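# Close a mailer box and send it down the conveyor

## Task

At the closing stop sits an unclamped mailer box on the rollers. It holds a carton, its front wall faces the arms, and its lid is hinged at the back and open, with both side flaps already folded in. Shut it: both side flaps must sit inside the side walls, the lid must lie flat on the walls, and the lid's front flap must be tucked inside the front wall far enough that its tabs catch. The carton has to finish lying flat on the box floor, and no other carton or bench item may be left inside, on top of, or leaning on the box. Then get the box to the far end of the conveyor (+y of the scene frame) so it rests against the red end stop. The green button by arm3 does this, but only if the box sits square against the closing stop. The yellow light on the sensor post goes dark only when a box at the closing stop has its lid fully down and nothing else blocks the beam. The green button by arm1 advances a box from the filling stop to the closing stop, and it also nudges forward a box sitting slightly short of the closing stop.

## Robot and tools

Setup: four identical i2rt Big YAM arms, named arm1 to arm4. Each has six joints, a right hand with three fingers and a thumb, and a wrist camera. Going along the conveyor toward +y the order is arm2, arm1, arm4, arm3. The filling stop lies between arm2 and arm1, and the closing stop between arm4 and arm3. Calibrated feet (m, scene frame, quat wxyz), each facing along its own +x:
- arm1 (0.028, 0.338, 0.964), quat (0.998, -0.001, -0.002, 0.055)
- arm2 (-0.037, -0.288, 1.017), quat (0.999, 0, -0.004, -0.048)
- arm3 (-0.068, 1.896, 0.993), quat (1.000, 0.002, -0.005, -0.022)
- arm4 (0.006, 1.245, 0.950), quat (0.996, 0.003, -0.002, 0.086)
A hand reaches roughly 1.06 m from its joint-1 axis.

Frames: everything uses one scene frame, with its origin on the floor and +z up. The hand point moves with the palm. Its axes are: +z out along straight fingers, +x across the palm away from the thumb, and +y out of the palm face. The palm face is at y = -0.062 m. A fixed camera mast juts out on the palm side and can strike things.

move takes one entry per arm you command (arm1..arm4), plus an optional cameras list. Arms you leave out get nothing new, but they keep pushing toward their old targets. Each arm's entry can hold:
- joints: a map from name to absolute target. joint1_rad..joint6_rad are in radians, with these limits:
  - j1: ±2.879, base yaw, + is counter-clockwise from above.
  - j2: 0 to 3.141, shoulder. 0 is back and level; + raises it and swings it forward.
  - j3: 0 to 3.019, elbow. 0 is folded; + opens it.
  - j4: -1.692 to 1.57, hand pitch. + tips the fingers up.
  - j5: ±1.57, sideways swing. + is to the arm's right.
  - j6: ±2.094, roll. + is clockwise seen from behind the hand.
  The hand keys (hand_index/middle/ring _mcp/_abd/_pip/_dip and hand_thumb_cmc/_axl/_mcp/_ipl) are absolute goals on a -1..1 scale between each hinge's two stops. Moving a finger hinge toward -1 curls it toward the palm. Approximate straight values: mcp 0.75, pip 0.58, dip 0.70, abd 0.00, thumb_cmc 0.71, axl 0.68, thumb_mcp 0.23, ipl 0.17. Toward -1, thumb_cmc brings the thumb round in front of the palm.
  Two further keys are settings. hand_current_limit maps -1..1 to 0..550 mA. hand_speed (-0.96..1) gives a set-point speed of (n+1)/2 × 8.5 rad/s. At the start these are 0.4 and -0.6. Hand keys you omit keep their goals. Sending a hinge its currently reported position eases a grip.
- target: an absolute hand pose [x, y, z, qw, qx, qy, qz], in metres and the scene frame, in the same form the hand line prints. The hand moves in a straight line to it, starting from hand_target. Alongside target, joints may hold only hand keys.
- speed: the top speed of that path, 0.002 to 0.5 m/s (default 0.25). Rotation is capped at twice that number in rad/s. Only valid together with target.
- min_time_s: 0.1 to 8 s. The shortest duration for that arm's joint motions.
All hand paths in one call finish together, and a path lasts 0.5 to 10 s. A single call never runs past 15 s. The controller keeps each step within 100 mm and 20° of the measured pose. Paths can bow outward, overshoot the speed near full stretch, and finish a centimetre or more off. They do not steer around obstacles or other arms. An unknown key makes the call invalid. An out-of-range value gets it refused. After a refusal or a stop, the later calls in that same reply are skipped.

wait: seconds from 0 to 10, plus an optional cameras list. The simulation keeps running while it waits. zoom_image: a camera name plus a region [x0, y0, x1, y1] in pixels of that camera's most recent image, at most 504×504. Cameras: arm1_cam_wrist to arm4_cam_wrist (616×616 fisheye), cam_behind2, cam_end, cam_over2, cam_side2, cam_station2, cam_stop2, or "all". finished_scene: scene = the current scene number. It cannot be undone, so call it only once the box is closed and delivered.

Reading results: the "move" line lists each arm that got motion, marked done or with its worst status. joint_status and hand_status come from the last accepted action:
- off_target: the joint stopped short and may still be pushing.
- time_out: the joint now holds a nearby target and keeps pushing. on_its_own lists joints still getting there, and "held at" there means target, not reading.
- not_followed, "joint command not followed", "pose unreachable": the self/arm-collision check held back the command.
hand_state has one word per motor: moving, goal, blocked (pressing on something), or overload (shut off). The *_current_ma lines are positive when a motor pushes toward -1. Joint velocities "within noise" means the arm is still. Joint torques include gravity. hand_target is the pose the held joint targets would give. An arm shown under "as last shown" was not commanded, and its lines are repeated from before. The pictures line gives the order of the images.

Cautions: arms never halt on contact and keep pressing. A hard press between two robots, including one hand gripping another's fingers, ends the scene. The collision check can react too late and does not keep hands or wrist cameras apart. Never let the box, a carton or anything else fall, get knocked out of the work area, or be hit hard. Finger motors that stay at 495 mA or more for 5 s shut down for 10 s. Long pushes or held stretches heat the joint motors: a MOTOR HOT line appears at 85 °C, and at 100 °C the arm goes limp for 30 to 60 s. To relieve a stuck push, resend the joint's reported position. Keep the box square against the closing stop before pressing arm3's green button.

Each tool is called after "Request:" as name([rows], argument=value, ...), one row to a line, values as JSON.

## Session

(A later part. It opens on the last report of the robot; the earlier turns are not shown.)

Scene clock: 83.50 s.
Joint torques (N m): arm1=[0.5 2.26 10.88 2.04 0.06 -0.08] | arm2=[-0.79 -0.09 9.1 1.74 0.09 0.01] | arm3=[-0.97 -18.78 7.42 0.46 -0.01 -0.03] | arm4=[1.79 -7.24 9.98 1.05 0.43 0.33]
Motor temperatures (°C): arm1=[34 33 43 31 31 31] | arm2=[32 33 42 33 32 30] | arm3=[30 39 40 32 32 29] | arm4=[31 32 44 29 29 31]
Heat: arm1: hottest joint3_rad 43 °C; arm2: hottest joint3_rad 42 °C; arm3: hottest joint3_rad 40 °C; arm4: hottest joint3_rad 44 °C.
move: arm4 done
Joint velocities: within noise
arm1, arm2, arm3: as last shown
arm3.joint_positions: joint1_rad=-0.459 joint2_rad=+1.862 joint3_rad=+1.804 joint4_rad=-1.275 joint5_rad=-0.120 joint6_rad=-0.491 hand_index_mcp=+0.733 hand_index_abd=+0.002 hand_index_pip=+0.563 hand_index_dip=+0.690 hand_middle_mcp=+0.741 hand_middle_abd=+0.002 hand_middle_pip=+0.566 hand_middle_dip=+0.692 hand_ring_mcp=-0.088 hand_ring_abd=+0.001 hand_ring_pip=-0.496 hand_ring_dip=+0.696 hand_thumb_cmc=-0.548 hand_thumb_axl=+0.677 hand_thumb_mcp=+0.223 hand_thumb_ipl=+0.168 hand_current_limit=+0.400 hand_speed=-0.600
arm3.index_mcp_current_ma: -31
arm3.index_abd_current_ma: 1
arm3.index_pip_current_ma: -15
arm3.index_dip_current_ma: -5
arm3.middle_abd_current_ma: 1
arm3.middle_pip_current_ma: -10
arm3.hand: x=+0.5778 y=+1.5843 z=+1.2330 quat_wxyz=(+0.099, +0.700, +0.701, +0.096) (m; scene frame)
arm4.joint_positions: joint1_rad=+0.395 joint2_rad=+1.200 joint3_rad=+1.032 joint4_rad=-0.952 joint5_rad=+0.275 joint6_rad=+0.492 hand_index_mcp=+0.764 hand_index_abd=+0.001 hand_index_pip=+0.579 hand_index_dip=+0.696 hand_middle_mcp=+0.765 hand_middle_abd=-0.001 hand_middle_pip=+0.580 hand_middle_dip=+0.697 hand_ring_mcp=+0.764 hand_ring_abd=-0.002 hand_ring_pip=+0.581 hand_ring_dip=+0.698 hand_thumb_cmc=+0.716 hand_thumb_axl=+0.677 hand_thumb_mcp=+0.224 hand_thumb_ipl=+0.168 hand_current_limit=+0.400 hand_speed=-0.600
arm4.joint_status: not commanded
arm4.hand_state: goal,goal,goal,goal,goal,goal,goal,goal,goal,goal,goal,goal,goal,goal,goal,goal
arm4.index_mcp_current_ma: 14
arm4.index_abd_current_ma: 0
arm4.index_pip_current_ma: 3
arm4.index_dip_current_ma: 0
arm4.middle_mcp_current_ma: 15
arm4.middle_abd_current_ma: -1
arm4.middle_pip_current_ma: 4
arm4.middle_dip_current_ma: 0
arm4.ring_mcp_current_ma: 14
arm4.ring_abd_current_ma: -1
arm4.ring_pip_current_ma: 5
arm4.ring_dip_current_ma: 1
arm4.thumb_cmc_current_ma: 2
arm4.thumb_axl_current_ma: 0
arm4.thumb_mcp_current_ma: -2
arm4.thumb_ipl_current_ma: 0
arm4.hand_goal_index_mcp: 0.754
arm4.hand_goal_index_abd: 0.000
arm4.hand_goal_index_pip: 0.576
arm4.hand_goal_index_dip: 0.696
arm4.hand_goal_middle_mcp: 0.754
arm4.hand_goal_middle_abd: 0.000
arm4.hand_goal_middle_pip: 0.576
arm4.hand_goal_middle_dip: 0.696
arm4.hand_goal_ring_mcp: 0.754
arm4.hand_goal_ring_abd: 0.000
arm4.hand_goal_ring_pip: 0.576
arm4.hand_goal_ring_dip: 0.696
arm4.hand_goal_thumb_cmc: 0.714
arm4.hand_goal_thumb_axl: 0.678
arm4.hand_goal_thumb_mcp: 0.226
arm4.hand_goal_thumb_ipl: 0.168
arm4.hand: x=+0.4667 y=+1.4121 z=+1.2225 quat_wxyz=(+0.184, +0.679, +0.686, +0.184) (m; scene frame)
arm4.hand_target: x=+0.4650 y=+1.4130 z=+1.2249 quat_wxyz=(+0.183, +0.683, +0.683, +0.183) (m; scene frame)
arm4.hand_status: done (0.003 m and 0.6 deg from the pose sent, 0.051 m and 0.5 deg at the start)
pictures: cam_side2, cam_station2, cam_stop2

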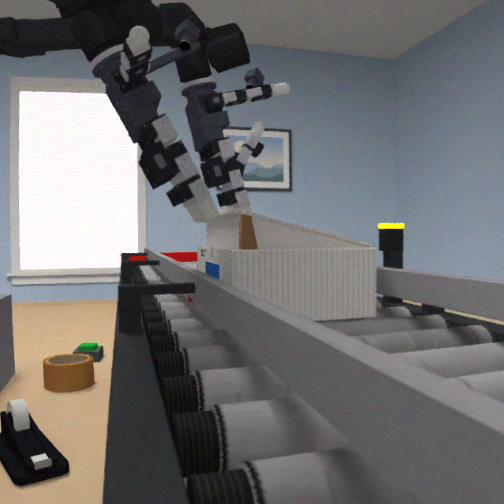

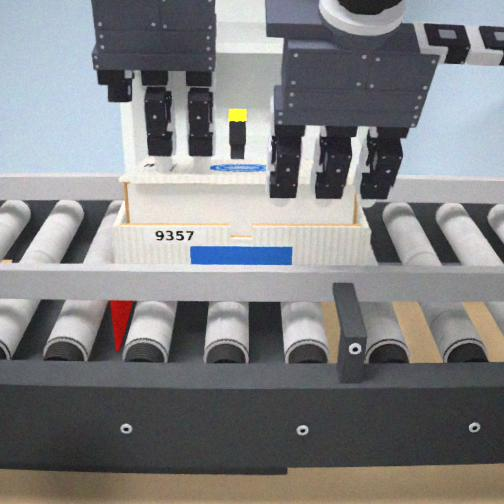

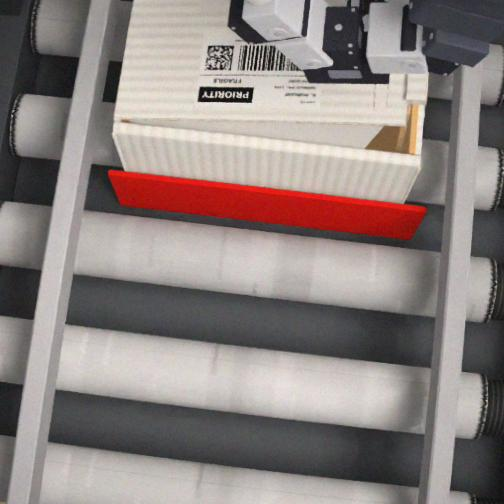

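Request:
move(arm3={"target": [0.566, 1.578, 1.205, 0.0923, 0.7011, 0.7011, 0.0923], "speed": 0.06}, arm4={"target": [0.480, 1.413, 1.30, 0.183, 0.683, 0.683, 0.183], "speed": 0.2})

Request:
move(arm3={"target": [0.562, 1.578, 1.185, 0.0923, 0.7011, 0.7011, 0.0923], "speed": 0.06}, arm4={"target": [0.535, 1.413, 1.24, 0.183, 0.683, 0.683, 0.183], "speed": 0.15}, cameras=["cam_side2", "cam_stop2", "cam_station2"])

Request:
zoom_image(camera="cam_side2", region=[180, 150, 380, 340])

Request:
zoom_image(camera="cam_station2", region=[90, 140, 400, 290])

Scene clock: 88.43 s.
Joint torques (N m): arm1=[0.5 2.32 10.86 2.09 0.06 -0.07] | arm2=[-0.85 -0.15 9.07 1.73 0.09 0.01] | arm3=[-1.08 -19.02 7.3 0.51 -0.02 -0.04] | arm4=[0.73 -6.3 13.75 1.03 0.15 0.11]
Motor temperatures (°C): arm1=[34 33 43 31 31 31] | arm2=[32 33 42 33 32 30] | arm3=[30 39 39 32 32 29] | arm4=[31 32 45 29 29 31]
Heat: arm1: hottest joint3_rad 43 °C; arm2: hottest joint3_rad 42 °C; arm3: hottest joint2_rad 39 °C; arm4: hottest joint3_rad 45 °C.
move: arm3 done; arm4 off_target
Joint velocities: within noise
arm1, arm2: as last shown
arm3.joint_positions: joint1_rad=-0.466 joint2_rad=+1.861 joint3_rad=+1.744 joint4_rad=-1.221 joint5_rad=-0.121 joint6_rad=-0.498 hand_index_mcp=+0.729 hand_index_abd=+0.004 hand_index_pip=+0.560 hand_index_dip=+0.688 hand_middle_mcp=+0.740 hand_middle_abd=+0.002 hand_middle_pip=+0.565 hand_middle_dip=+0.692 hand_ring_mcp=-0.088 hand_ring_abd=+0.001 hand_ring_pip=-0.496 hand_ring_dip=+0.696 hand_thumb_cmc=-0.548 hand_thumb_axl=+0.677 hand_thumb_mcp=+0.223 hand_thumb_ipl=+0.168 hand_current_limit=+0.400 hand_speed=-0.600
arm3.joint_status: not commanded
arm3.hand_state: blocked,goal,goal,goal,goal,goal,goal,goal,goal,goal,goal,goal,goal,goal,goal,goal
arm3.index_mcp_current_ma: -41
arm3.index_abd_current_ma: 2
arm3.index_pip_current_ma: -20
arm3.index_dip_current_ma: -7
arm3.middle_mcp_current_ma: -17
arm3.middle_abd_current_ma: 1
arm3.middle_pip_current_ma: -11
arm3.middle_dip_current_ma: -3
arm3.ring_mcp_current_ma: 14
arm3.ring_abd_current_ma: 0
arm3.ring_pip_current_ma: 2
arm3.ring_dip_current_ma: 0
arm3.thumb_cmc_current_ma: 1
arm3.thumb_axl_current_ma: 0
arm3.thumb_mcp_current_ma: -2
arm3.thumb_ipl_current_ma: 0
arm3.hand_goal_index_mcp: 0.754
arm3.hand_goal_index_abd: 0.000
arm3.hand_goal_index_pip: 0.576
arm3.hand_goal_index_dip: 0.696
arm3.hand_goal_middle_mcp: 0.754
arm3.hand_goal_middle_abd: 0.000
arm3.hand_goal_middle_pip: 0.576
arm3.hand_goal_middle_dip: 0.696
arm3.hand_goal_ring_mcp: -0.100
arm3.hand_goal_ring_abd: 0.000
arm3.hand_goal_ring_pip: -0.500
arm3.hand_goal_ring_dip: 0.696
arm3.hand_goal_thumb_cmc: -0.550
arm3.hand_goal_thumb_axl: 0.678
arm3.hand_goal_thumb_mcp: 0.226
arm3.hand_goal_thumb_ipl: 0.168
arm3.hand: x=+0.5734 y=+1.5826 z=+1.2100 quat_wxyz=(+0.097, +0.700, +0.701, +0.095) (m; scene frame)
arm3.hand_target: x=+0.5660 y=+1.5780 z=+1.2051 quat_wxyz=(+0.092, +0.701, +0.701, +0.092) (m; scene frame)
arm3.hand_status: done (0.010 m and 0.7 deg from the pose sent, 0.031 m and 0.9 deg at the start)
arm4.joint_positions: joint1_rad=+0.389 joint2_rad=+1.203 joint3_rad=+1.189 joint4_rad=-1.138 joint5_rad=+0.274 joint6_rad=+0.492 hand_index_mcp=+0.763 hand_index_abd=+0.001 hand_index_pip=+0.579 hand_index_dip=+0.696 hand_middle_mcp=+0.763 hand_middle_abd=-0.001 hand_middle_pip=+0.580 hand_middle_dip=+0.697 hand_ring_mcp=+0.762 hand_ring_abd=-0.002 hand_ring_pip=+0.581 hand_ring_dip=+0.698 hand_thumb_cmc=+0.716 hand_thumb_axl=+0.677 hand_thumb_mcp=+0.224 hand_thumb_ipl=+0.168 hand_current_limit=+0.400 hand_speed=-0.600
arm4.joint_status: not commanded
arm4.hand_state: goal,goal,goal,goal,goal,goal,goal,goal,goal,goal,goal,goal,goal,goal,goal,goal
arm4.index_mcp_current_ma: 12
arm4.index_abd_current_ma: 0
arm4.index_pip_current_ma: 3
arm4.index_dip_current_ma: 0
arm4.middle_mcp_current_ma: 12
arm4.middle_abd_current_ma: -1
arm4.middle_pip_current_ma: 4
arm4.middle_dip_current_ma: 0
arm4.ring_mcp_current_ma: 11
arm4.ring_abd_current_ma: -1
arm4.ring_pip_current_ma: 4
arm4.ring_dip_current_ma: 1
arm4.thumb_cmc_current_ma: 2
arm4.thumb_axl_current_ma: 0
arm4.thumb_mcp_current_ma: -2
arm4.thumb_ipl_current_ma: 0
arm4.hand_goal_index_mcp: 0.754
arm4.hand_goal_index_abd: 0.000
arm4.hand_goal_index_pip: 0.576
arm4.hand_goal_index_dip: 0.696
arm4.hand_goal_middle_mcp: 0.754
arm4.hand_goal_middle_abd: 0.000
arm4.hand_goal_middle_pip: 0.576
arm4.hand_goal_middle_dip: 0.696
arm4.hand_goal_ring_mcp: 0.754
arm4.hand_goal_ring_abd: 0.000
arm4.hand_goal_ring_pip: 0.576
arm4.hand_goal_ring_dip: 0.696
arm4.hand_goal_thumb_cmc: 0.714
arm4.hand_goal_thumb_axl: 0.678
arm4.hand_goal_thumb_mcp: 0.226
arm4.hand_goal_thumb_ipl: 0.168
arm4.hand: x=+0.4683 y=+1.4091 z=+1.2765 quat_wxyz=(+0.181, +0.682, +0.688, +0.168) (m; scene frame)
arm4.hand_target: x=+0.4789 y=+1.4125 z=+1.2997 quat_wxyz=(+0.183, +0.683, +0.683, +0.183) (m; scene frame)
arm4.hand_status: off_target (0.027 m and 1.8 deg from the pose sent, 0.079 m and 0.6 deg at the start)
pictures: none

Scene clock: 89.73 s.
Joint torques (N m): arm1=[0.5 2.26 10.86 2.06 0.06 -0.09] | arm2=[-0.73 -0.15 9.09 1.72 0.09 0.02] | arm3=[-1.08 -18.02 6.99 0.62 0.03 -0.04] | arm4=[0.79 -8.88 10.93 2.04 0.12 -0.05]
Motor temperatures (°C): arm1=[34 33 43 31 31 31] | arm2=[32 33 42 33 32 30] | arm3=[30 39 39 32 32 29] | arm4=[31 32 45 29 29 31]
Heat: arm1: hottest joint3_rad 43 °C; arm2: hottest joint3_rad 42 °C; arm3: hottest joint2_rad 39 °C; arm4: hottest joint3_rad 45 °C.
move: arm3 off_target; arm4 off_target
Joint velocities: within noise
arm1, arm2: as last shown
arm3.joint_positions: joint1_rad=-0.469 joint2_rad=+1.851 joint3_rad=+1.692 joint4_rad=-1.170 joint5_rad=-0.124 joint6_rad=-0.502 hand_index_mcp=+0.727 hand_index_abd=+0.003 hand_index_pip=+0.558 hand_index_dip=+0.687 hand_middle_mcp=+0.740 hand_middle_abd=+0.001 hand_middle_pip=+0.565 hand_middle_dip=+0.692 hand_ring_mcp=-0.088 hand_ring_abd=+0.001 hand_ring_pip=-0.496 hand_ring_dip=+0.696 hand_thumb_cmc=-0.548 hand_thumb_axl=+0.677 hand_thumb_mcp=+0.223 hand_thumb_ipl=+0.168 hand_current_limit=+0.400 hand_speed=-0.600
arm3.joint_status: not commanded
arm3.hand_state: blocked,goal,goal,goal,goal,goal,goal,goal,goal,goal,goal,goal,goal,goal,goal,goal
arm3.index_mcp_current_ma: -45
arm3.index_abd_current_ma: 1
arm3.index_pip_current_ma: -23
arm3.index_dip_current_ma: -8
arm3.middle_mcp_current_ma: -17
arm3.middle_abd_current_ma: 0
arm3.middle_pip_current_ma: -11
arm3.middle_dip_current_ma: -3
arm3.ring_mcp_current_ma: 14
arm3.ring_abd_current_ma: 0
arm3.ring_pip_current_ma: 2
arm3.ring_dip_current_ma: 0
arm3.thumb_cmc_current_ma: 1
arm3.thumb_axl_current_ma: 0
arm3.thumb_mcp_current_ma: -2
arm3.thumb_ipl_current_ma: 0
arm3.hand_goal_index_mcp: 0.754
arm3.hand_goal_index_abd: 0.000
arm3.hand_goal_index_pip: 0.576
arm3.hand_goal_index_dip: 0.696
arm3.hand_goal_middle_mcp: 0.754
arm3.hand_goal_middle_abd: 0.000
arm3.hand_goal_middle_pip: 0.576
arm3.hand_goal_middle_dip: 0.696
arm3.hand_goal_ring_mcp: -0.100
arm3.hand_goal_ring_abd: 0.000
arm3.hand_goal_ring_pip: -0.500
arm3.hand_goal_ring_dip: 0.696
arm3.hand_goal_thumb_cmc: -0.550
arm3.hand_goal_thumb_axl: 0.678
arm3.hand_goal_thumb_mcp: 0.226
arm3.hand_goal_thumb_ipl: 0.168
arm3.hand: x=+0.5696 y=+1.5829 z=+1.1973 quat_wxyz=(+0.101, +0.699, +0.701, +0.097) (m; scene frame)
arm3.hand_target: x=+0.5619 y=+1.5780 z=+1.1852 quat_wxyz=(+0.092, +0.701, +0.701, +0.092) (m; scene frame)
arm3.hand_status: off_target (0.015 m and 1.2 deg from the pose sent, 0.028 m and 0.7 deg at the start)
arm4.joint_positions: joint1_rad=+0.317 joint2_rad=+1.341 joint3_rad=+1.189 joint4_rad=-0.981 joint5_rad=+0.243 joint6_rad=+0.442 hand_index_mcp=+0.763 hand_index_abd=+0.001 hand_index_pip=+0.579 hand_index_dip=+0.696 hand_middle_mcp=+0.763 hand_middle_abd=-0.001 hand_middle_pip=+0.580 hand_middle_dip=+0.697 hand_ring_mcp=+0.762 hand_ring_abd=-0.002 hand_ring_pip=+0.581 hand_ring_dip=+0.698 hand_thumb_cmc=+0.716 hand_thumb_axl=+0.677 hand_thumb_mcp=+0.224 hand_thumb_ipl=+0.168 hand_current_limit=+0.400 hand_speed=-0.600
arm4.joint_status: not commanded
arm4.hand_state: goal,goal,goal,goal,goal,goal,goal,goal,goal,goal,goal,goal,goal,goal,goal,goal
arm4.index_mcp_current_ma: 12
arm4.index_abd_current_ma: 0
arm4.index_pip_current_ma: 3
arm4.index_dip_current_ma: 0
arm4.middle_mcp_current_ma: 12
arm4.middle_abd_current_ma: -1
arm4.middle_pip_current_ma: 4
arm4.middle_dip_current_ma: 0
arm4.ring_mcp_current_ma: 11
arm4.ring_abd_current_ma: -1
arm4.ring_pip_current_ma: 4
arm4.ring_dip_current_ma: 1
arm4.thumb_cmc_current_ma: 2
arm4.thumb_axl_current_ma: 0
arm4.thumb_mcp_current_ma: -2
arm4.thumb_ipl_current_ma: 0
arm4.hand_goal_index_mcp: 0.754
arm4.hand_goal_index_abd: 0.000
arm4.hand_goal_index_pip: 0.576
arm4.hand_goal_index_dip: 0.696
arm4.hand_goal_middle_mcp: 0.754
arm4.hand_goal_middle_abd: 0.000
arm4.hand_goal_middle_pip: 0.576
arm4.hand_goal_middle_dip: 0.696
arm4.hand_goal_ring_mcp: 0.754
arm4.hand_goal_ring_abd: 0.000
arm4.hand_goal_ring_pip: 0.576
arm4.hand_goal_ring_dip: 0.696
arm4.hand_goal_thumb_cmc: 0.714
arm4.hand_goal_thumb_axl: 0.678
arm4.hand_goal_thumb_mcp: 0.226
arm4.hand_goal_thumb_ipl: 0.168
arm4.hand: x=+0.5250 y=+1.4093 z=+1.2311 quat_wxyz=(+0.179, +0.688, +0.682, +0.171) (m; scene frame)
arm4.hand_target: x=+0.5346 y=+1.4129 z=+1.2401 quat_wxyz=(+0.183, +0.683, +0.683, +0.183) (m; scene frame)
arm4.hand_status: off_target (0.014 m and 1.6 deg from the pose sent, 0.076 m and 1.8 deg at the start)
pictures: cam_side2, cam_station2, cam_stop2

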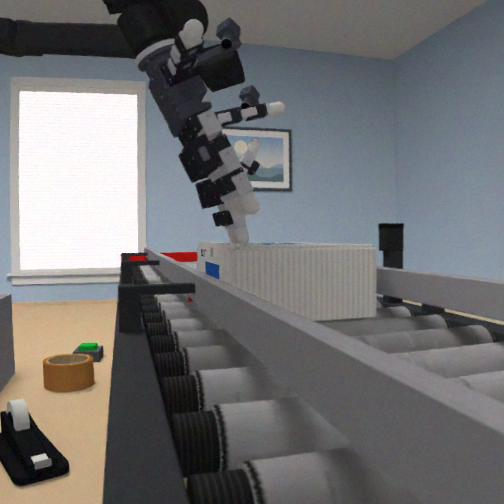

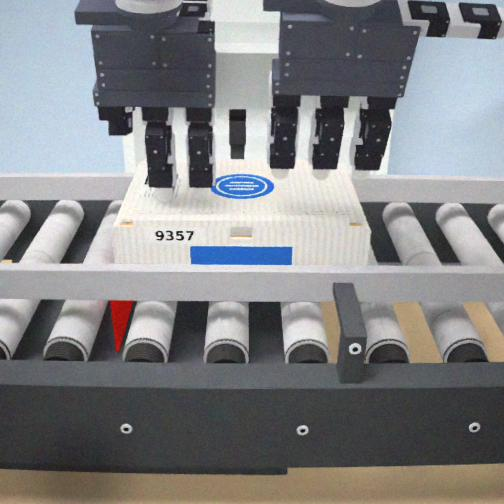

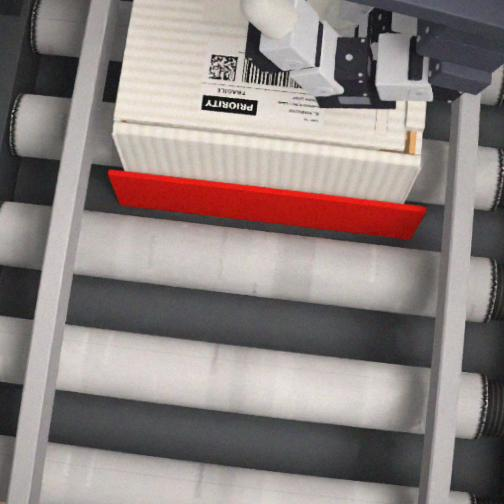

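Scaled by 2.520.

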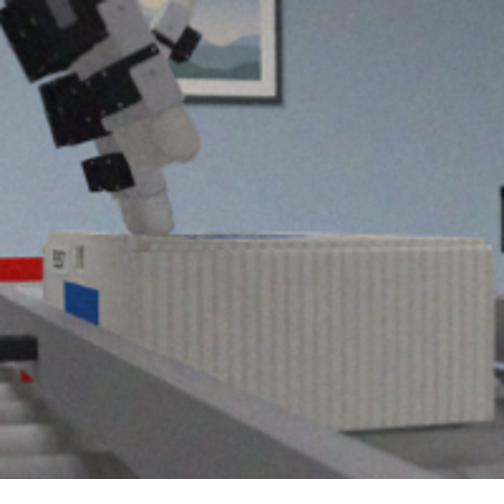

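Scaled by 1.626.

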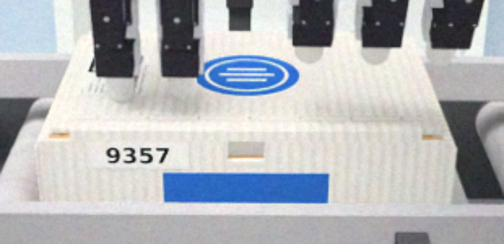

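Request:
move(arm3={"target": [0.559, 1.578, 1.176, 0.0923, 0.7011, 0.7011, 0.0923], "speed": 0.06}, arm4={"target": [0.530, 1.413, 1.163, 0.183, 0.683, 0.683, 0.183], "speed": 0.08})

Request:
move(arm3={"target": [0.51, 1.66, 1.30, 0.0923, 0.7011, 0.7011, 0.0923], "speed": 0.2}, arm4={"target": [0.43, 1.38, 1.33, 0.183, 0.683, 0.683, 0.183], "speed": 0.2}, cameras=["cam_side2", "cam_station2", "cam_stop2", "cam_behind2", "cam_over2"])

Request:
zoom_image(camera="cam_side2", region=[180, 150, 380, 340])

Request:
zoom_image(camera="cam_station2", region=[90, 140, 400, 290])

Request:
zoom_image(camera="cam_stop2", region=[90, 0, 504, 260])

Scene clock: 96.60 s.
Joint torques (N m): arm1=[0.5 2.26 10.91 2.06 0.06 -0.08] | arm2=[-0.85 -0.09 9.09 1.74 0.09 0.02] | arm3=[-1.03 -16.91 6.68 0.65 0.09 -0.04] | arm4=[1.2 -7.82 7.2 2.44 0.04 0.03]
Motor temperatures (°C): arm1=[34 33 43 31 31 31] | arm2=[32 33 42 33 32 30] | arm3=[30 39 39 32 32 29] | arm4=[31 32 45 29 29 31]
Heat: arm1: hottest joint3_rad 43 °C; arm2: hottest joint3_rad 42 °C; arm3: hottest joint2_rad 39 °C; arm4: hottest joint3_rad 45 °C.
move: arm3 off_target; arm4 off_target
Joint velocities: within noise
arm1, arm2: as last shown
arm3.joint_positions: joint1_rad=-0.473 joint2_rad=+1.839 joint3_rad=+1.669 joint4_rad=-1.146 joint5_rad=-0.126 joint6_rad=-0.505 hand_index_mcp=+0.727 hand_index_abd=+0.002 hand_index_pip=+0.558 hand_index_dip=+0.687 hand_middle_mcp=+0.740 hand_middle_abd=+0.000 hand_middle_pip=+0.565 hand_middle_dip=+0.692 hand_ring_mcp=-0.088 hand_ring_abd=+0.001 hand_ring_pip=-0.496 hand_ring_dip=+0.696 hand_thumb_cmc=-0.548 hand_thumb_axl=+0.677 hand_thumb_mcp=+0.223 hand_thumb_ipl=+0.168 hand_current_limit=+0.400 hand_speed=-0.600
arm3.joint_status: not commanded
arm3.hand_state: blocked,goal,goal,goal,goal,goal,goal,goal,goal,goal,goal,goal,goal,goal,goal,goal
arm3.index_mcp_current_ma: -45
arm3.index_abd_current_ma: 1
arm3.index_pip_current_ma: -23
arm3.index_dip_current_ma: -8
arm3.middle_mcp_current_ma: -18
arm3.middle_abd_current_ma: 0
arm3.middle_pip_current_ma: -11
arm3.middle_dip_current_ma: -3
arm3.ring_mcp_current_ma: 14
arm3.ring_abd_current_ma: 0
arm3.ring_pip_current_ma: 2
arm3.ring_dip_current_ma: 0
arm3.thumb_cmc_current_ma: 1
arm3.thumb_axl_current_ma: 0
arm3.thumb_mcp_current_ma: -2
arm3.thumb_ipl_current_ma: 0
arm3.hand_goal_index_mcp: 0.754
arm3.hand_goal_index_abd: 0.000
arm3.hand_goal_index_pip: 0.576
arm3.hand_goal_index_dip: 0.696
arm3.hand_goal_middle_mcp: 0.754
arm3.hand_goal_middle_abd: 0.000
arm3.hand_goal_middle_pip: 0.576
arm3.hand_goal_middle_dip: 0.696
arm3.hand_goal_ring_mcp: -0.100
arm3.hand_goal_ring_abd: 0.000
arm3.hand_goal_ring_pip: -0.500
arm3.hand_goal_ring_dip: 0.696
arm3.hand_goal_thumb_cmc: -0.550
arm3.hand_goal_thumb_axl: 0.678
arm3.hand_goal_thumb_mcp: 0.226
arm3.hand_goal_thumb_ipl: 0.168
arm3.hand: x=+0.5669 y=+1.5824 z=+1.1971 quat_wxyz=(+0.107, +0.698, +0.701, +0.100) (m; scene frame)
arm3.hand_target: x=+0.5589 y=+1.5782 z=+1.1765 quat_wxyz=(+0.092, +0.701, +0.701, +0.093) (m; scene frame)
arm3.hand_status: off_target (0.023 m and 2.0 deg from the pose sent, 0.024 m and 1.2 deg at the start)
arm4.joint_positions: joint1_rad=+0.317 joint2_rad=+1.361 joint3_rad=+1.069 joint4_rad=-0.781 joint5_rad=+0.247 joint6_rad=+0.441 hand_index_mcp=+0.765 hand_index_abd=+0.012 hand_index_pip=+0.582 hand_index_dip=+0.700 hand_middle_mcp=+0.762 hand_middle_abd=-0.001 hand_middle_pip=+0.579 hand_middle_dip=+0.697 hand_ring_mcp=+0.762 hand_ring_abd=-0.002 hand_ring_pip=+0.581 hand_ring_dip=+0.698 hand_thumb_cmc=+0.717 hand_thumb_axl=+0.677 hand_thumb_mcp=+0.224 hand_thumb_ipl=+0.168 hand_current_limit=+0.400 hand_speed=-0.600
arm4.joint_status: not commanded
arm4.hand_state: goal,goal,goal,goal,goal,goal,goal,goal,goal,goal,goal,goal,goal,goal,goal,goal
arm4.index_mcp_current_ma: 16
arm4.index_abd_current_ma: 13
arm4.index_pip_current_ma: 6
arm4.index_dip_current_ma: 4
arm4.middle_mcp_current_ma: 9
arm4.middle_abd_current_ma: -1
arm4.middle_pip_current_ma: 2
arm4.middle_dip_current_ma: 0
arm4.ring_mcp_current_ma: 11
arm4.ring_abd_current_ma: -1
arm4.ring_pip_current_ma: 4
arm4.ring_dip_current_ma: 1
arm4.thumb_cmc_current_ma: 2
arm4.thumb_axl_current_ma: 0
arm4.thumb_mcp_current_ma: -2
arm4.thumb_ipl_current_ma: 0
arm4.hand_goal_index_mcp: 0.754
arm4.hand_goal_index_abd: 0.000
arm4.hand_goal_index_pip: 0.576
arm4.hand_goal_index_dip: 0.696
arm4.hand_goal_middle_mcp: 0.754
arm4.hand_goal_middle_abd: 0.000
arm4.hand_goal_middle_pip: 0.576
arm4.hand_goal_middle_dip: 0.696
arm4.hand_goal_ring_mcp: 0.754
arm4.hand_goal_ring_abd: 0.000
arm4.hand_goal_ring_pip: 0.576
arm4.hand_goal_ring_dip: 0.696
arm4.hand_goal_thumb_cmc: 0.714
arm4.hand_goal_thumb_axl: 0.678
arm4.hand_goal_thumb_mcp: 0.226
arm4.hand_goal_thumb_ipl: 0.168
arm4.hand: x=+0.5309 y=+1.4121 z=+1.1894 quat_wxyz=(+0.189, +0.686, +0.674, +0.198) (m; scene frame)
arm4.hand_target: x=+0.5291 y=+1.4127 z=+1.1636 quat_wxyz=(+0.183, +0.683, +0.683, +0.183) (m; scene frame)
arm4.hand_status: off_target (0.026 m and 2.1 deg from the pose sent, 0.068 m and 1.6 deg at the start)
pictures: none

Scene clock: 98.60 s.
Joint torques (N m): arm1=[0.56 2.26 10.86 2.06 0.06 -0.08] | arm2=[-0.79 -0.09 9.11 1.73 0.09 0.02] | arm3=[0.26 -15.74 10.24 0.23 -0.01 0.2] | arm4=[1.79 -4.19 13.63 0.92 0.42 0.32]
Motor temperatures (°C): arm1=[34 33 43 31 31 31] | arm2=[32 33 42 33 32 30] | arm3=[30 39 39 32 32 29] | arm4=[31 32 46 29 29 31]
Heat: arm1: hottest joint3_rad 43 °C; arm2: hottest joint3_rad 42 °C; arm3: hottest joint2_rad 39 °C; arm4: hottest joint3_rad 46 °C.
move: arm3 off_target; arm4 off_target
Joint velocities: within noise
arm1, arm2: as last shown
arm3.joint_positions: joint1_rad=-0.396 joint2_rad=+1.616 joint3_rad=+1.621 joint4_rad=-1.369 joint5_rad=-0.101 joint6_rad=-0.435 hand_index_mcp=+0.753 hand_index_abd=+0.002 hand_index_pip=+0.573 hand_index_dip=+0.693 hand_middle_mcp=+0.753 hand_middle_abd=+0.001 hand_middle_pip=+0.573 hand_middle_dip=+0.693 hand_ring_mcp=-0.088 hand_ring_abd=+0.001 hand_ring_pip=-0.496 hand_ring_dip=+0.696 hand_thumb_cmc=-0.548 hand_thumb_axl=+0.677 hand_thumb_mcp=+0.223 hand_thumb_ipl=+0.168 hand_current_limit=+0.400 hand_speed=-0.600
arm3.joint_status: not commanded
arm3.hand_state: goal,goal,goal,goal,goal,goal,goal,goal,goal,goal,goal,goal,goal,goal,goal,goal
arm3.index_mcp_current_ma: -1
arm3.index_abd_current_ma: 1
arm3.index_pip_current_ma: -2
arm3.index_dip_current_ma: -2
arm3.middle_mcp_current_ma: 0
arm3.middle_abd_current_ma: 0
arm3.middle_pip_current_ma: -2
arm3.middle_dip_current_ma: -2
arm3.ring_mcp_current_ma: 14
arm3.ring_abd_current_ma: 0
arm3.ring_pip_current_ma: 2
arm3.ring_dip_current_ma: 0
arm3.thumb_cmc_current_ma: 1
arm3.thumb_axl_current_ma: 0
arm3.thumb_mcp_current_ma: -2
arm3.thumb_ipl_current_ma: 0
arm3.hand_goal_index_mcp: 0.754
arm3.hand_goal_index_abd: 0.000
arm3.hand_goal_index_pip: 0.576
arm3.hand_goal_index_dip: 0.696
arm3.hand_goal_middle_mcp: 0.754
arm3.hand_goal_middle_abd: 0.000
arm3.hand_goal_middle_pip: 0.576
arm3.hand_goal_middle_dip: 0.696
arm3.hand_goal_ring_mcp: -0.100
arm3.hand_goal_ring_abd: 0.000
arm3.hand_goal_ring_pip: -0.500
arm3.hand_goal_ring_dip: 0.696
arm3.hand_goal_thumb_cmc: -0.550
arm3.hand_goal_thumb_axl: 0.678
arm3.hand_goal_thumb_mcp: 0.226
arm3.hand_goal_thumb_ipl: 0.168
arm3.hand: x=+0.5074 y=+1.6583 z=+1.2833 quat_wxyz=(+0.082, +0.700, +0.704, +0.088) (m; scene frame)
arm3.hand_target: x=+0.5098 y=+1.6601 z=+1.2999 quat_wxyz=(+0.092, +0.701, +0.701, +0.092) (m; scene frame)
arm3.hand_status: off_target (0.017 m and 1.4 deg from the pose sent, 0.141 m and 1.9 deg at the start)
arm4.joint_positions: joint1_rad=+0.369 joint2_rad=+1.057 joint3_rad=+1.157 joint4_rad=-1.253 joint5_rad=+0.263 joint6_rad=+0.467 hand_index_mcp=+0.762 hand_index_abd=+0.003 hand_index_pip=+0.579 hand_index_dip=+0.699 hand_middle_mcp=+0.762 hand_middle_abd=-0.001 hand_middle_pip=+0.579 hand_middle_dip=+0.697 hand_ring_mcp=+0.762 hand_ring_abd=-0.002 hand_ring_pip=+0.581 hand_ring_dip=+0.698 hand_thumb_cmc=+0.717 hand_thumb_axl=+0.677 hand_thumb_mcp=+0.224 hand_thumb_ipl=+0.168 hand_current_limit=+0.400 hand_speed=-0.600
arm4.joint_status: not commanded
arm4.hand_state: goal,goal,goal,goal,goal,goal,goal,goal,goal,goal,goal,goal,goal,goal,goal,goal
arm4.index_mcp_current_ma: 10
arm4.index_abd_current_ma: 2
arm4.index_pip_current_ma: 3
arm4.index_dip_current_ma: 3
arm4.middle_mcp_current_ma: 9
arm4.middle_abd_current_ma: -1
arm4.middle_pip_current_ma: 2
arm4.middle_dip_current_ma: 0
arm4.ring_mcp_current_ma: 11
arm4.ring_abd_current_ma: -1
arm4.ring_pip_current_ma: 4
arm4.ring_dip_current_ma: 1
arm4.thumb_cmc_current_ma: 2
arm4.thumb_axl_current_ma: 0
arm4.thumb_mcp_current_ma: -2
arm4.thumb_ipl_current_ma: 0
arm4.hand_goal_index_mcp: 0.754
arm4.hand_goal_index_abd: 0.000
arm4.hand_goal_index_pip: 0.576
arm4.hand_goal_index_dip: 0.696
arm4.hand_goal_middle_mcp: 0.754
arm4.hand_goal_middle_abd: 0.000
arm4.hand_goal_middle_pip: 0.576
arm4.hand_goal_middle_dip: 0.696
arm4.hand_goal_ring_mcp: 0.754
arm4.hand_goal_ring_abd: 0.000
arm4.hand_goal_ring_pip: 0.576
arm4.hand_goal_ring_dip: 0.696
arm4.hand_goal_thumb_cmc: 0.714
arm4.hand_goal_thumb_axl: 0.678
arm4.hand_goal_thumb_mcp: 0.226
arm4.hand_goal_thumb_ipl: 0.168
arm4.hand: x=+0.4233 y=+1.3745 z=+1.3039 quat_wxyz=(+0.179, +0.680, +0.691, +0.165) (m; scene frame)
arm4.hand_target: x=+0.4290 y=+1.3796 z=+1.3295 quat_wxyz=(+0.183, +0.683, +0.683, +0.184) (m; scene frame)
arm4.hand_status: off_target (0.027 m and 2.3 deg from the pose sent, 0.176 m and 2.1 deg at the start)
pictures: cam_behind2, cam_over2, cam_side2, cam_station2, cam_stop2

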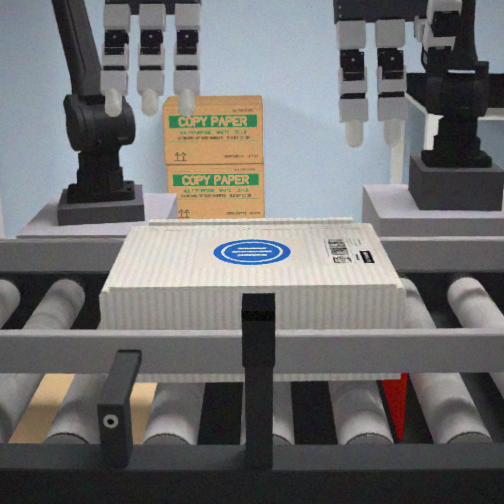

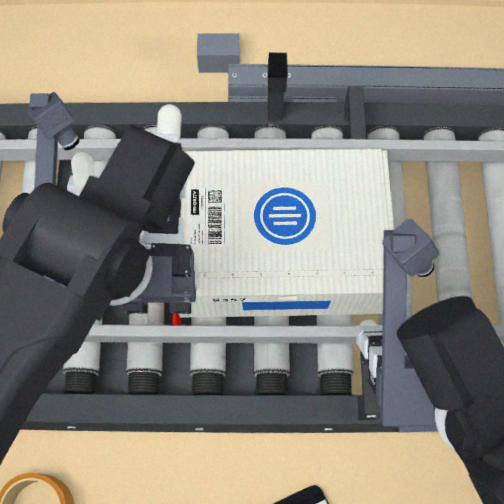

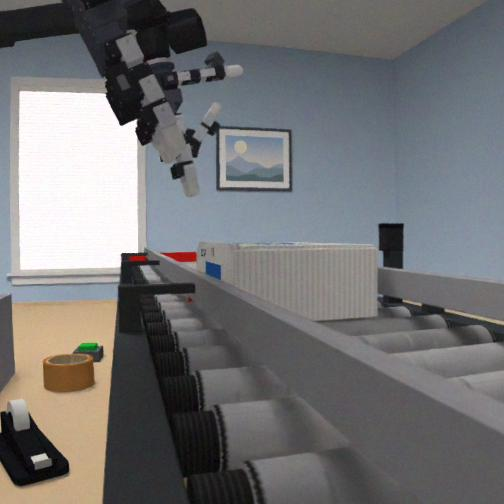

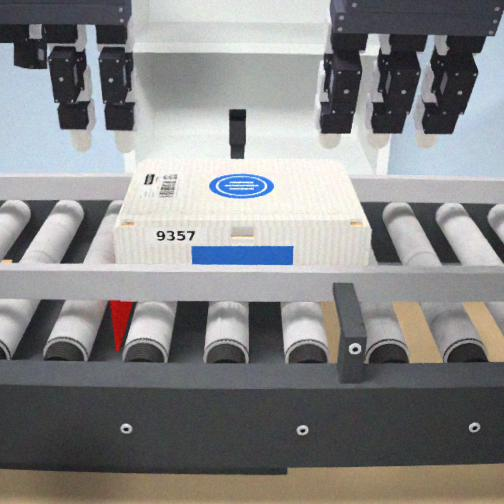

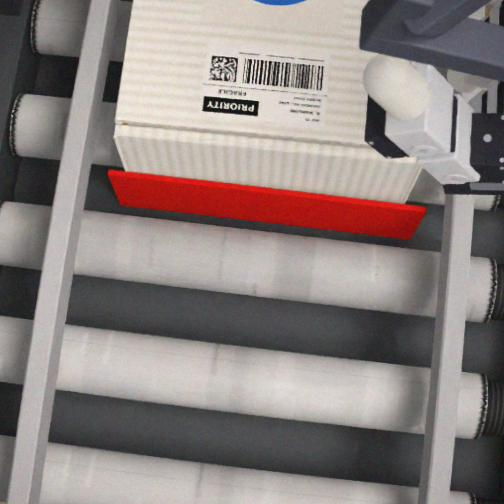

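Scaled by 2.520.

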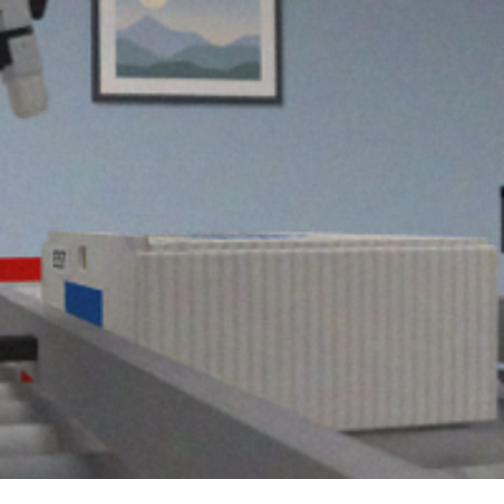

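Scaled by 1.626.

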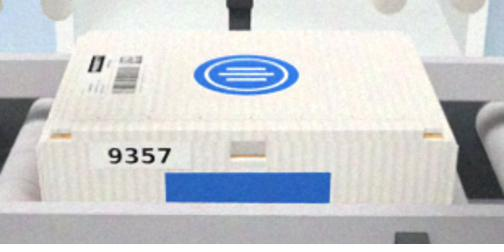

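Scaled by 1.217.

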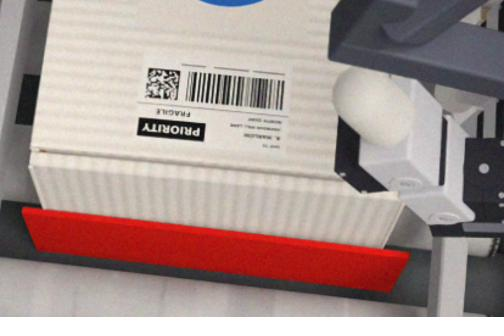

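Request:
move(arm3={"target": [0.30, 1.90, 1.30, 0.0178, 0.4063, 0.9127, 0.0399], "speed": 0.35, "joints": {"hand_ring_mcp": -0.6, "hand_ring_pip": -0.6, "hand_middle_mcp": -0.6, "hand_middle_pip": -0.6}})

Request:
move(arm3={"target": [0.238, 2.206, 1.07, 0.0019, 0.0436, 0.9981, 0.0437], "speed": 0.3}, cameras=["arm3_cam_wrist", "cam_end", "cam_stop2"])

Scene clock: 116.57 s.
Joint torques (N m): arm1=[0.5 2.26 10.86 2.09 0.06 -0.08] | arm2=[-0.85 -0.09 9.1 1.72 0.09 0.02] | arm3=[0.26 -5.48 8.06 -0.09 -0.04 -0.06] | arm4=[1.79 -4.25 13.63 0.94 0.42 0.31]
Motor temperatures (°C): arm1=[34 33 44 31 31 31] | arm2=[32 33 43 33 32 30] | arm3=[30 39 41 32 32 29] | arm4=[31 32 49 29 29 31]
Heat: arm1: hottest joint3_rad 44 °C; arm2: hottest joint3_rad 43 °C; arm3: hottest joint3_rad 41 °C; arm4: hottest joint3_rad 49 °C.
move: arm3 done
Joint velocities: within noise
arm1.joint_positions: joint1_rad=-0.181 joint2_rad=+0.627 joint3_rad=+1.426 joint4_rad=-1.213 joint5_rad=-0.028 joint6_rad=+1.164 hand_index_mcp=+0.754 hand_index_abd=+0.001 hand_index_pip=+0.577 hand_index_dip=+0.696 hand_middle_mcp=+0.754 hand_middle_abd=+0.001 hand_middle_pip=+0.577 hand_middle_dip=+0.696 hand_ring_mcp=+0.754 hand_ring_abd=+0.001 hand_ring_pip=+0.577 hand_ring_dip=+0.696 hand_thumb_cmc=+0.714 hand_thumb_axl=+0.677 hand_thumb_mcp=+0.226 hand_thumb_ipl=+0.168 hand_current_limit=+0.400 hand_speed=-0.600
arm1.joint_status: not commanded
arm1.hand_state: goal,goal,goal,goal,goal,goal,goal,goal,goal,goal,goal,goal,goal,goal,goal,goal
arm1.index_mcp_current_ma: 0
arm1.index_abd_current_ma: 0
arm1.index_pip_current_ma: 0
arm1.index_dip_current_ma: 0
arm1.middle_mcp_current_ma: 0
arm1.middle_abd_current_ma: 0
arm1.middle_pip_current_ma: 0
arm1.middle_dip_current_ma: 0
arm1.ring_mcp_current_ma: 0
arm1.ring_abd_current_ma: 0
arm1.ring_pip_current_ma: 0
arm1.ring_dip_current_ma: 0
arm1.thumb_cmc_current_ma: 0
arm1.thumb_axl_current_ma: 0
arm1.thumb_mcp_current_ma: 0
arm1.thumb_ipl_current_ma: 0
arm1.hand_goal_index_mcp: 0.754
arm1.hand_goal_index_abd: 0.000
arm1.hand_goal_index_pip: 0.576
arm1.hand_goal_index_dip: 0.696
arm1.hand_goal_middle_mcp: 0.754
arm1.hand_goal_middle_abd: 0.000
arm1.hand_goal_middle_pip: 0.576
arm1.hand_goal_middle_dip: 0.696
arm1.hand_goal_ring_mcp: 0.754
arm1.hand_goal_ring_abd: 0.000
arm1.hand_goal_ring_pip: 0.576
arm1.hand_goal_ring_dip: 0.696
arm1.hand_goal_thumb_cmc: 0.714
arm1.hand_goal_thumb_axl: 0.678
arm1.hand_goal_thumb_mcp: 0.226
arm1.hand_goal_thumb_ipl: 0.168
arm1.hand: x=+0.2748 y=+0.2392 z=+1.5577 quat_wxyz=(+0.119, +0.823, +0.148, +0.535) (m; scene frame)
arm1.hand_target: x=+0.2712 y=+0.2395 z=+1.5692 quat_wxyz=(+0.122, +0.816, +0.146, +0.546) (m; scene frame)
arm1.hand_status: not commanded
arm2.joint_positions: joint1_rad=-0.101 joint2_rad=+0.641 joint3_rad=+1.451 joint4_rad=-1.212 joint5_rad=-0.001 joint6_rad=+1.076 hand_index_mcp=+0.755 hand_index_abd=+0.001 hand_index_pip=+0.577 hand_index_dip=+0.696 hand_middle_mcp=+0.755 hand_middle_abd=+0.001 hand_middle_pip=+0.577 hand_middle_dip=+0.696 hand_ring_mcp=+0.755 hand_ring_abd=+0.001 hand_ring_pip=+0.577 hand_ring_dip=+0.696 hand_thumb_cmc=+0.715 hand_thumb_axl=+0.677 hand_thumb_mcp=+0.226 hand_thumb_ipl=+0.168 hand_current_limit=+0.400 hand_speed=-0.600
arm2.joint_status: not commanded
arm2.hand_state: goal,goal,goal,goal,goal,goal,goal,goal,goal,goal,goal,goal,goal,goal,goal,overload
arm2.index_mcp_current_ma: 0
arm2.index_abd_current_ma: 0
arm2.index_pip_current_ma: 0
arm2.index_dip_current_ma: 0
arm2.middle_mcp_current_ma: 0
arm2.middle_abd_current_ma: 0
arm2.middle_pip_current_ma: 0
arm2.middle_dip_current_ma: 0
arm2.ring_mcp_current_ma: 0
arm2.ring_abd_current_ma: 0
arm2.ring_pip_current_ma: 0
arm2.ring_dip_current_ma: 0
arm2.thumb_cmc_current_ma: 0
arm2.thumb_axl_current_ma: 0
arm2.thumb_mcp_current_ma: 0
arm2.thumb_ipl_current_ma: 0
arm2.hand_goal_index_mcp: 0.754
arm2.hand_goal_index_abd: 0.000
arm2.hand_goal_index_pip: 0.576
arm2.hand_goal_index_dip: 0.696
arm2.hand_goal_middle_mcp: 0.754
arm2.hand_goal_middle_abd: 0.000
arm2.hand_goal_middle_pip: 0.576
arm2.hand_goal_middle_dip: 0.696
arm2.hand_goal_ring_mcp: 0.754
arm2.hand_goal_ring_abd: 0.000
arm2.hand_goal_ring_pip: 0.576
arm2.hand_goal_ring_dip: 0.696
arm2.hand_goal_thumb_cmc: 0.714
arm2.hand_goal_thumb_axl: 0.678
arm2.hand_goal_thumb_mcp: 0.226
arm2.hand_goal_thumb_ipl: 0.168
arm2.hand: x=+0.1940 y=-0.4223 z=+1.6286 quat_wxyz=(+0.188, +0.822, +0.124, +0.522) (m; scene frame)
arm2.hand_target: x=+0.1900 y=-0.4215 z=+1.6416 quat_wxyz=(+0.192, +0.814, +0.122, +0.534) (m; scene frame)
arm2.hand_status: not commanded
arm3.joint_positions: joint1_rad=-0.116 joint2_rad=+1.088 joint3_rad=+1.206 joint4_rad=-1.639 joint5_rad=-0.063 joint6_rad=-0.872 hand_index_mcp=+0.753 hand_index_abd=+0.002 hand_index_pip=+0.573 hand_index_dip=+0.693 hand_middle_mcp=-0.583 hand_middle_abd=+0.001 hand_middle_pip=-0.597 hand_middle_dip=+0.694 hand_ring_mcp=-0.584 hand_ring_abd=+0.001 hand_ring_pip=-0.597 hand_ring_dip=+0.696 hand_thumb_cmc=-0.548 hand_thumb_axl=+0.677 hand_thumb_mcp=+0.223 hand_thumb_ipl=+0.168 hand_current_limit=+0.400 hand_speed=-0.600
arm3.joint_status: all done
arm3.hand_state: goal,goal,goal,goal,goal,goal,goal,goal,goal,goal,goal,goal,goal,goal,goal,goal
arm3.index_mcp_current_ma: -1
arm3.index_abd_current_ma: 1
arm3.index_pip_current_ma: -2
arm3.index_dip_current_ma: -2
arm3.middle_mcp_current_ma: 23
arm3.middle_abd_current_ma: 0
arm3.middle_pip_current_ma: 2
arm3.middle_dip_current_ma: -1
arm3.ring_mcp_current_ma: 22
arm3.ring_abd_current_ma: 0
arm3.ring_pip_current_ma: 1
arm3.ring_dip_current_ma: 0
arm3.thumb_cmc_current_ma: 1
arm3.thumb_axl_current_ma: 0
arm3.thumb_mcp_current_ma: -2
arm3.thumb_ipl_current_ma: 0
arm3.hand_goal_index_mcp: 0.754
arm3.hand_goal_index_abd: 0.000
arm3.hand_goal_index_pip: 0.576
arm3.hand_goal_index_dip: 0.696
arm3.hand_goal_middle_mcp: -0.600
arm3.hand_goal_middle_abd: 0.000
arm3.hand_goal_middle_pip: -0.600
arm3.hand_goal_middle_dip: 0.696
arm3.hand_goal_ring_mcp: -0.600
arm3.hand_goal_ring_abd: 0.000
arm3.hand_goal_ring_pip: -0.600
arm3.hand_goal_ring_dip: 0.696
arm3.hand_goal_thumb_cmc: -0.550
arm3.hand_goal_thumb_axl: 0.678
arm3.hand_goal_thumb_mcp: 0.226
arm3.hand_goal_thumb_ipl: 0.168
arm3.hand: x=+0.3035 y=+1.8957 z=+1.2991 quat_wxyz=(+0.020, +0.415, +0.909, +0.041) (m; scene frame)
arm3.hand_target: x=+0.3000 y=+1.9000 z=+1.3001 quat_wxyz=(+0.018, +0.406, +0.913, +0.040) (m; scene frame)
arm3.hand_status: done (0.006 m and 1.2 deg from the pose sent, 0.319 m and 42.5 deg at the start)
arm4: as last shown
pictures: none

Scene clock: 118.70 s.
Joint torques (N m): arm1=[0.56 2.26 10.85 2.06 0.06 -0.08] | arm2=[-0.79 -0.15 9.1 1.7 0.09 0.02] | arm3=[0.03 -7.77 8.43 0.59 -0.07 0.21] | arm4=[1.85 -4.25 13.64 0.94 0.42 0.31]
Motor temperatures (°C): arm1=[34 33 44 31 31 31] | arm2=[32 33 43 33 32 30] | arm3=[30 39 41 32 32 29] | arm4=[31 32 50 29 29 31]
Heat: arm1: hottest joint3_rad 44 °C; arm2: hottest joint3_rad 43 °C; arm3: hottest joint3_rad 41 °C; arm4: hottest joint3_rad 50 °C.
move: arm3 off_target
Joint velocities: within noise
arm1, arm2, arm4: as last shown
arm3.joint_positions: joint1_rad=+0.697 joint2_rad=+1.389 joint3_rad=+0.815 joint4_rad=-0.976 joint5_rad=-0.068 joint6_rad=-0.836 hand_index_mcp=+0.753 hand_index_abd=+0.002 hand_index_pip=+0.573 hand_index_dip=+0.693 hand_middle_mcp=-0.584 hand_middle_abd=+0.001 hand_middle_pip=-0.597 hand_middle_dip=+0.694 hand_ring_mcp=-0.584 hand_ring_abd=+0.001 hand_ring_pip=-0.597 hand_ring_dip=+0.696 hand_thumb_cmc=-0.548 hand_thumb_axl=+0.677 hand_thumb_mcp=+0.223 hand_thumb_ipl=+0.168 hand_current_limit=+0.400 hand_speed=-0.600
arm3.joint_status: not commanded
arm3.hand_state: goal,goal,goal,goal,goal,goal,goal,goal,goal,goal,goal,goal,goal,goal,goal,goal
arm3.index_mcp_current_ma: -1
arm3.index_abd_current_ma: 1
arm3.index_pip_current_ma: -2
arm3.index_dip_current_ma: -2
arm3.middle_mcp_current_ma: 21
arm3.middle_abd_current_ma: 0
arm3.middle_pip_current_ma: 2
arm3.middle_dip_current_ma: -1
arm3.ring_mcp_current_ma: 21
arm3.ring_abd_current_ma: 0
arm3.ring_pip_current_ma: 1
arm3.ring_dip_current_ma: 0
arm3.thumb_cmc_current_ma: 1
arm3.thumb_axl_current_ma: 0
arm3.thumb_mcp_current_ma: -2
arm3.thumb_ipl_current_ma: 0
arm3.hand_goal_index_mcp: 0.754
arm3.hand_goal_index_abd: 0.000
arm3.hand_goal_index_pip: 0.576
arm3.hand_goal_index_dip: 0.696
arm3.hand_goal_middle_mcp: -0.600
arm3.hand_goal_middle_abd: 0.000
arm3.hand_goal_middle_pip: -0.600
arm3.hand_goal_middle_dip: 0.696
arm3.hand_goal_ring_mcp: -0.600
arm3.hand_goal_ring_abd: 0.000
arm3.hand_goal_ring_pip: -0.600
arm3.hand_goal_ring_dip: 0.696
arm3.hand_goal_thumb_cmc: -0.550
arm3.hand_goal_thumb_axl: 0.678
arm3.hand_goal_thumb_mcp: 0.226
arm3.hand_goal_thumb_ipl: 0.168
arm3.hand: x=+0.2289 y=+2.1975 z=+1.0628 quat_wxyz=(-0.008, +0.040, +0.999, +0.035) (m; scene frame)
arm3.hand_target: x=+0.2378 y=+2.2058 z=+1.0702 quat_wxyz=(+0.002, +0.044, +0.998, +0.044) (m; scene frame)
arm3.hand_status: off_target (0.014 m and 1.6 deg from the pose sent, 0.391 m and 44.1 deg at the start)
pictures: arm3_cam_wrist, cam_end, cam_stop2
camera_calibration:
arm3_cam_wrist: T_world_to_cam=[[0.844836, 0.534912, 0.0109863, -1.34178], [0.389974, -0.62972, 0.671844, 0.531705], [0.366296, -0.563313, -0.740612, 2.06578], [0, 0, 0, 1]] pos_world=[0.169547, 2.21624, 1.18746]

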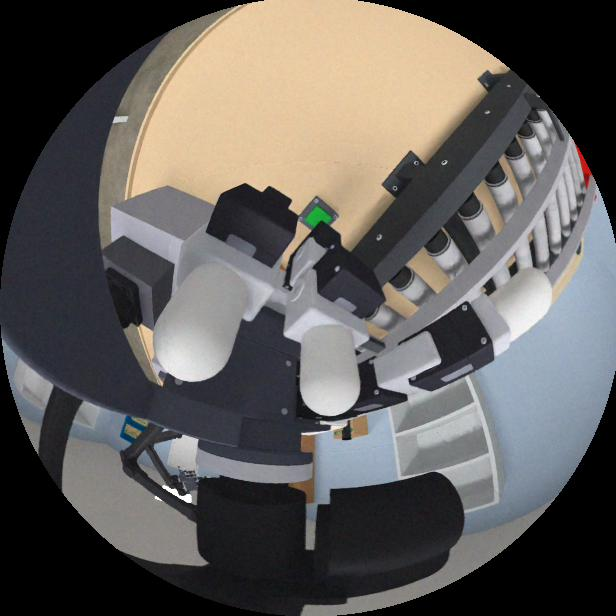

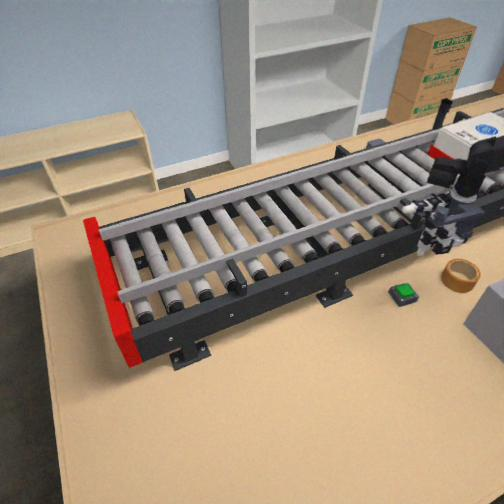

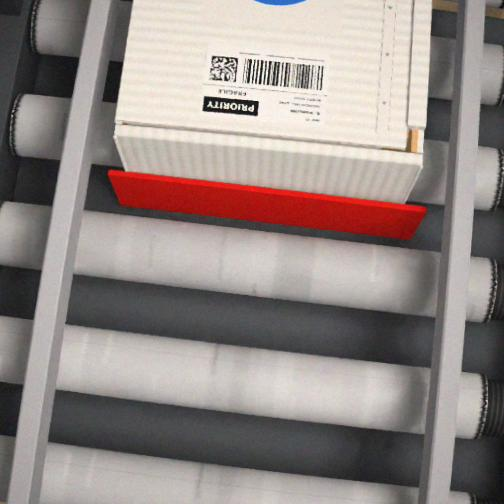

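Request:
move(arm3={"target": [0.238, 2.219, 0.935, 0.0019, 0.0436, 0.9981, 0.0437], "speed": 0.2}, cameras=["arm3_cam_wrist", "cam_end"])

Request:
zoom_image(camera="cam_end", region=[360, 200, 470, 340])

Request:
zoom_image(camera="arm3_cam_wrist", region=[200, 150, 400, 330])

Scene clock: 127.53 s.
Joint torques (N m): arm1=[0.62 2.32 10.86 2.06 0.06 -0.08] | arm2=[-0.79 -0.15 9.11 1.73 0.1 0.02] | arm3=[0.26 -9.93 4.72 0.65 -0.03 0.23] | arm4=[1.79 -4.19 13.63 0.92 0.42 0.31]
Motor temperatures (°C): arm1=[34 33 44 31 31 31] | arm2=[32 33 43 33 32 30] | arm3=[30 39 40 32 32 29] | arm4=[31 31 51 29 29 31]
Heat: arm1: hottest joint3_rad 44 °C; arm2: hottest joint3_rad 43 °C; arm3: hottest joint3_rad 40 °C; arm4: hottest joint3_rad 51 °C.
move: arm3 done
Joint velocities: within noise
arm1, arm2, arm4: as last shown
arm3.joint_positions: joint1_rad=+0.723 joint2_rad=+1.704 joint3_rad=+0.722 joint4_rad=-0.547 joint5_rad=-0.067 joint6_rad=-0.807 hand_index_mcp=+0.753 hand_index_abd=+0.002 hand_index_pip=+0.573 hand_index_dip=+0.693 hand_middle_mcp=-0.584 hand_middle_abd=+0.001 hand_middle_pip=-0.597 hand_middle_dip=+0.694 hand_ring_mcp=-0.584 hand_ring_abd=+0.001 hand_ring_pip=-0.597 hand_ring_dip=+0.696 hand_thumb_cmc=-0.548 hand_thumb_axl=+0.677 hand_thumb_mcp=+0.223 hand_thumb_ipl=+0.168 hand_current_limit=+0.400 hand_speed=-0.600
arm3.joint_status: not commanded
arm3.hand_state: goal,goal,goal,goal,goal,goal,goal,goal,goal,goal,goal,goal,goal,goal,goal,goal
arm3.index_mcp_current_ma: -1
arm3.index_abd_current_ma: 1
arm3.index_pip_current_ma: -2
arm3.index_dip_current_ma: -2
arm3.middle_mcp_current_ma: 21
arm3.middle_abd_current_ma: 0
arm3.middle_pip_current_ma: 2
arm3.middle_dip_current_ma: -1
arm3.ring_mcp_current_ma: 21
arm3.ring_abd_current_ma: 0
arm3.ring_pip_current_ma: 1
arm3.ring_dip_current_ma: 0
arm3.thumb_cmc_current_ma: 1
arm3.thumb_axl_current_ma: 0
arm3.thumb_mcp_current_ma: -2
arm3.thumb_ipl_current_ma: 0
arm3.hand_goal_index_mcp: 0.754
arm3.hand_goal_index_abd: 0.000
arm3.hand_goal_index_pip: 0.576
arm3.hand_goal_index_dip: 0.696
arm3.hand_goal_middle_mcp: -0.600
arm3.hand_goal_middle_abd: 0.000
arm3.hand_goal_middle_pip: -0.600
arm3.hand_goal_middle_dip: 0.696
arm3.hand_goal_ring_mcp: -0.600
arm3.hand_goal_ring_abd: 0.000
arm3.hand_goal_ring_pip: -0.600
arm3.hand_goal_ring_dip: 0.696
arm3.hand_goal_thumb_cmc: -0.550
arm3.hand_goal_thumb_axl: 0.678
arm3.hand_goal_thumb_mcp: 0.226
arm3.hand_goal_thumb_ipl: 0.168
arm3.hand: x=+0.2368 y=+2.2149 z=+0.9358 quat_wxyz=(-0.001, +0.041, +0.998, +0.042) (m; scene frame)
arm3.hand_target: x=+0.2380 y=+2.2189 z=+0.9351 quat_wxyz=(+0.002, +0.044, +0.998, +0.044) (m; scene frame)
arm3.hand_status: done (0.004 m and 0.5 deg from the pose sent, 0.130 m and 1.6 deg at the start)
pictures: arm3_cam_wrist, cam_end
camera_calibration:
arm3_cam_wrist: T_world_to_cam=[[0.845916, 0.532477, 0.029909, -1.36893], [0.378366, -0.638722, 0.66998, 0.649352], [0.375852, -0.55543, -0.741777, 1.96], [0, 0, 0, 1]] pos_world=[0.175631, 2.23232, 1.05978]

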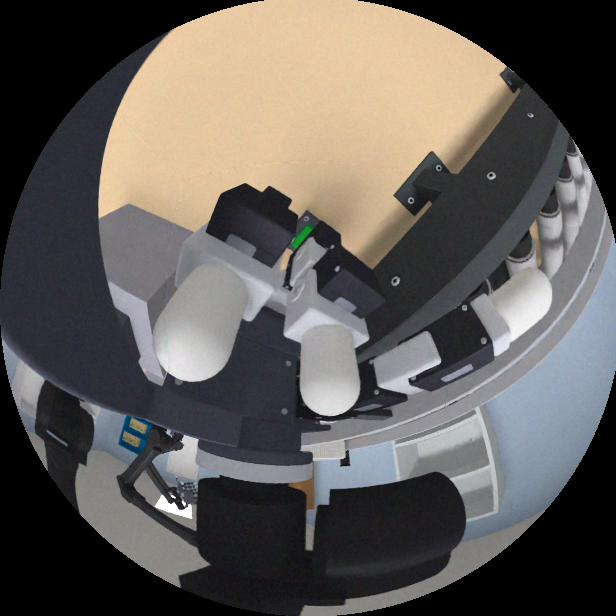

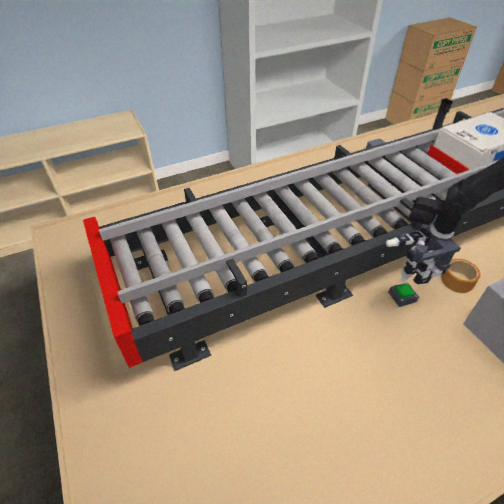

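Scaled by 3.600.

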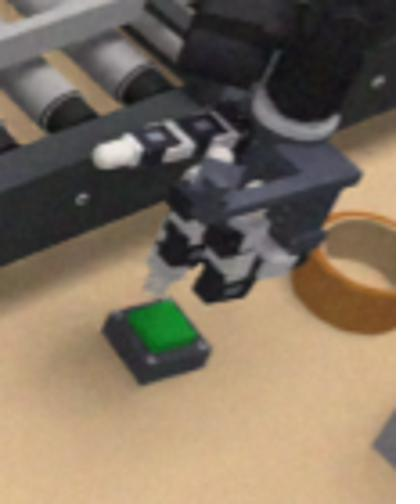

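Scaled by 2.520 from the camera's 616x616 image, which has a finer 880x880 frame.

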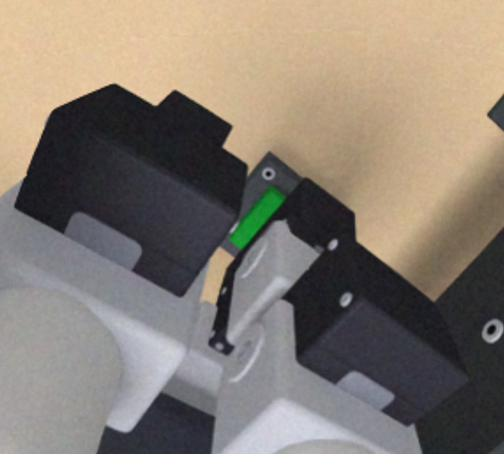

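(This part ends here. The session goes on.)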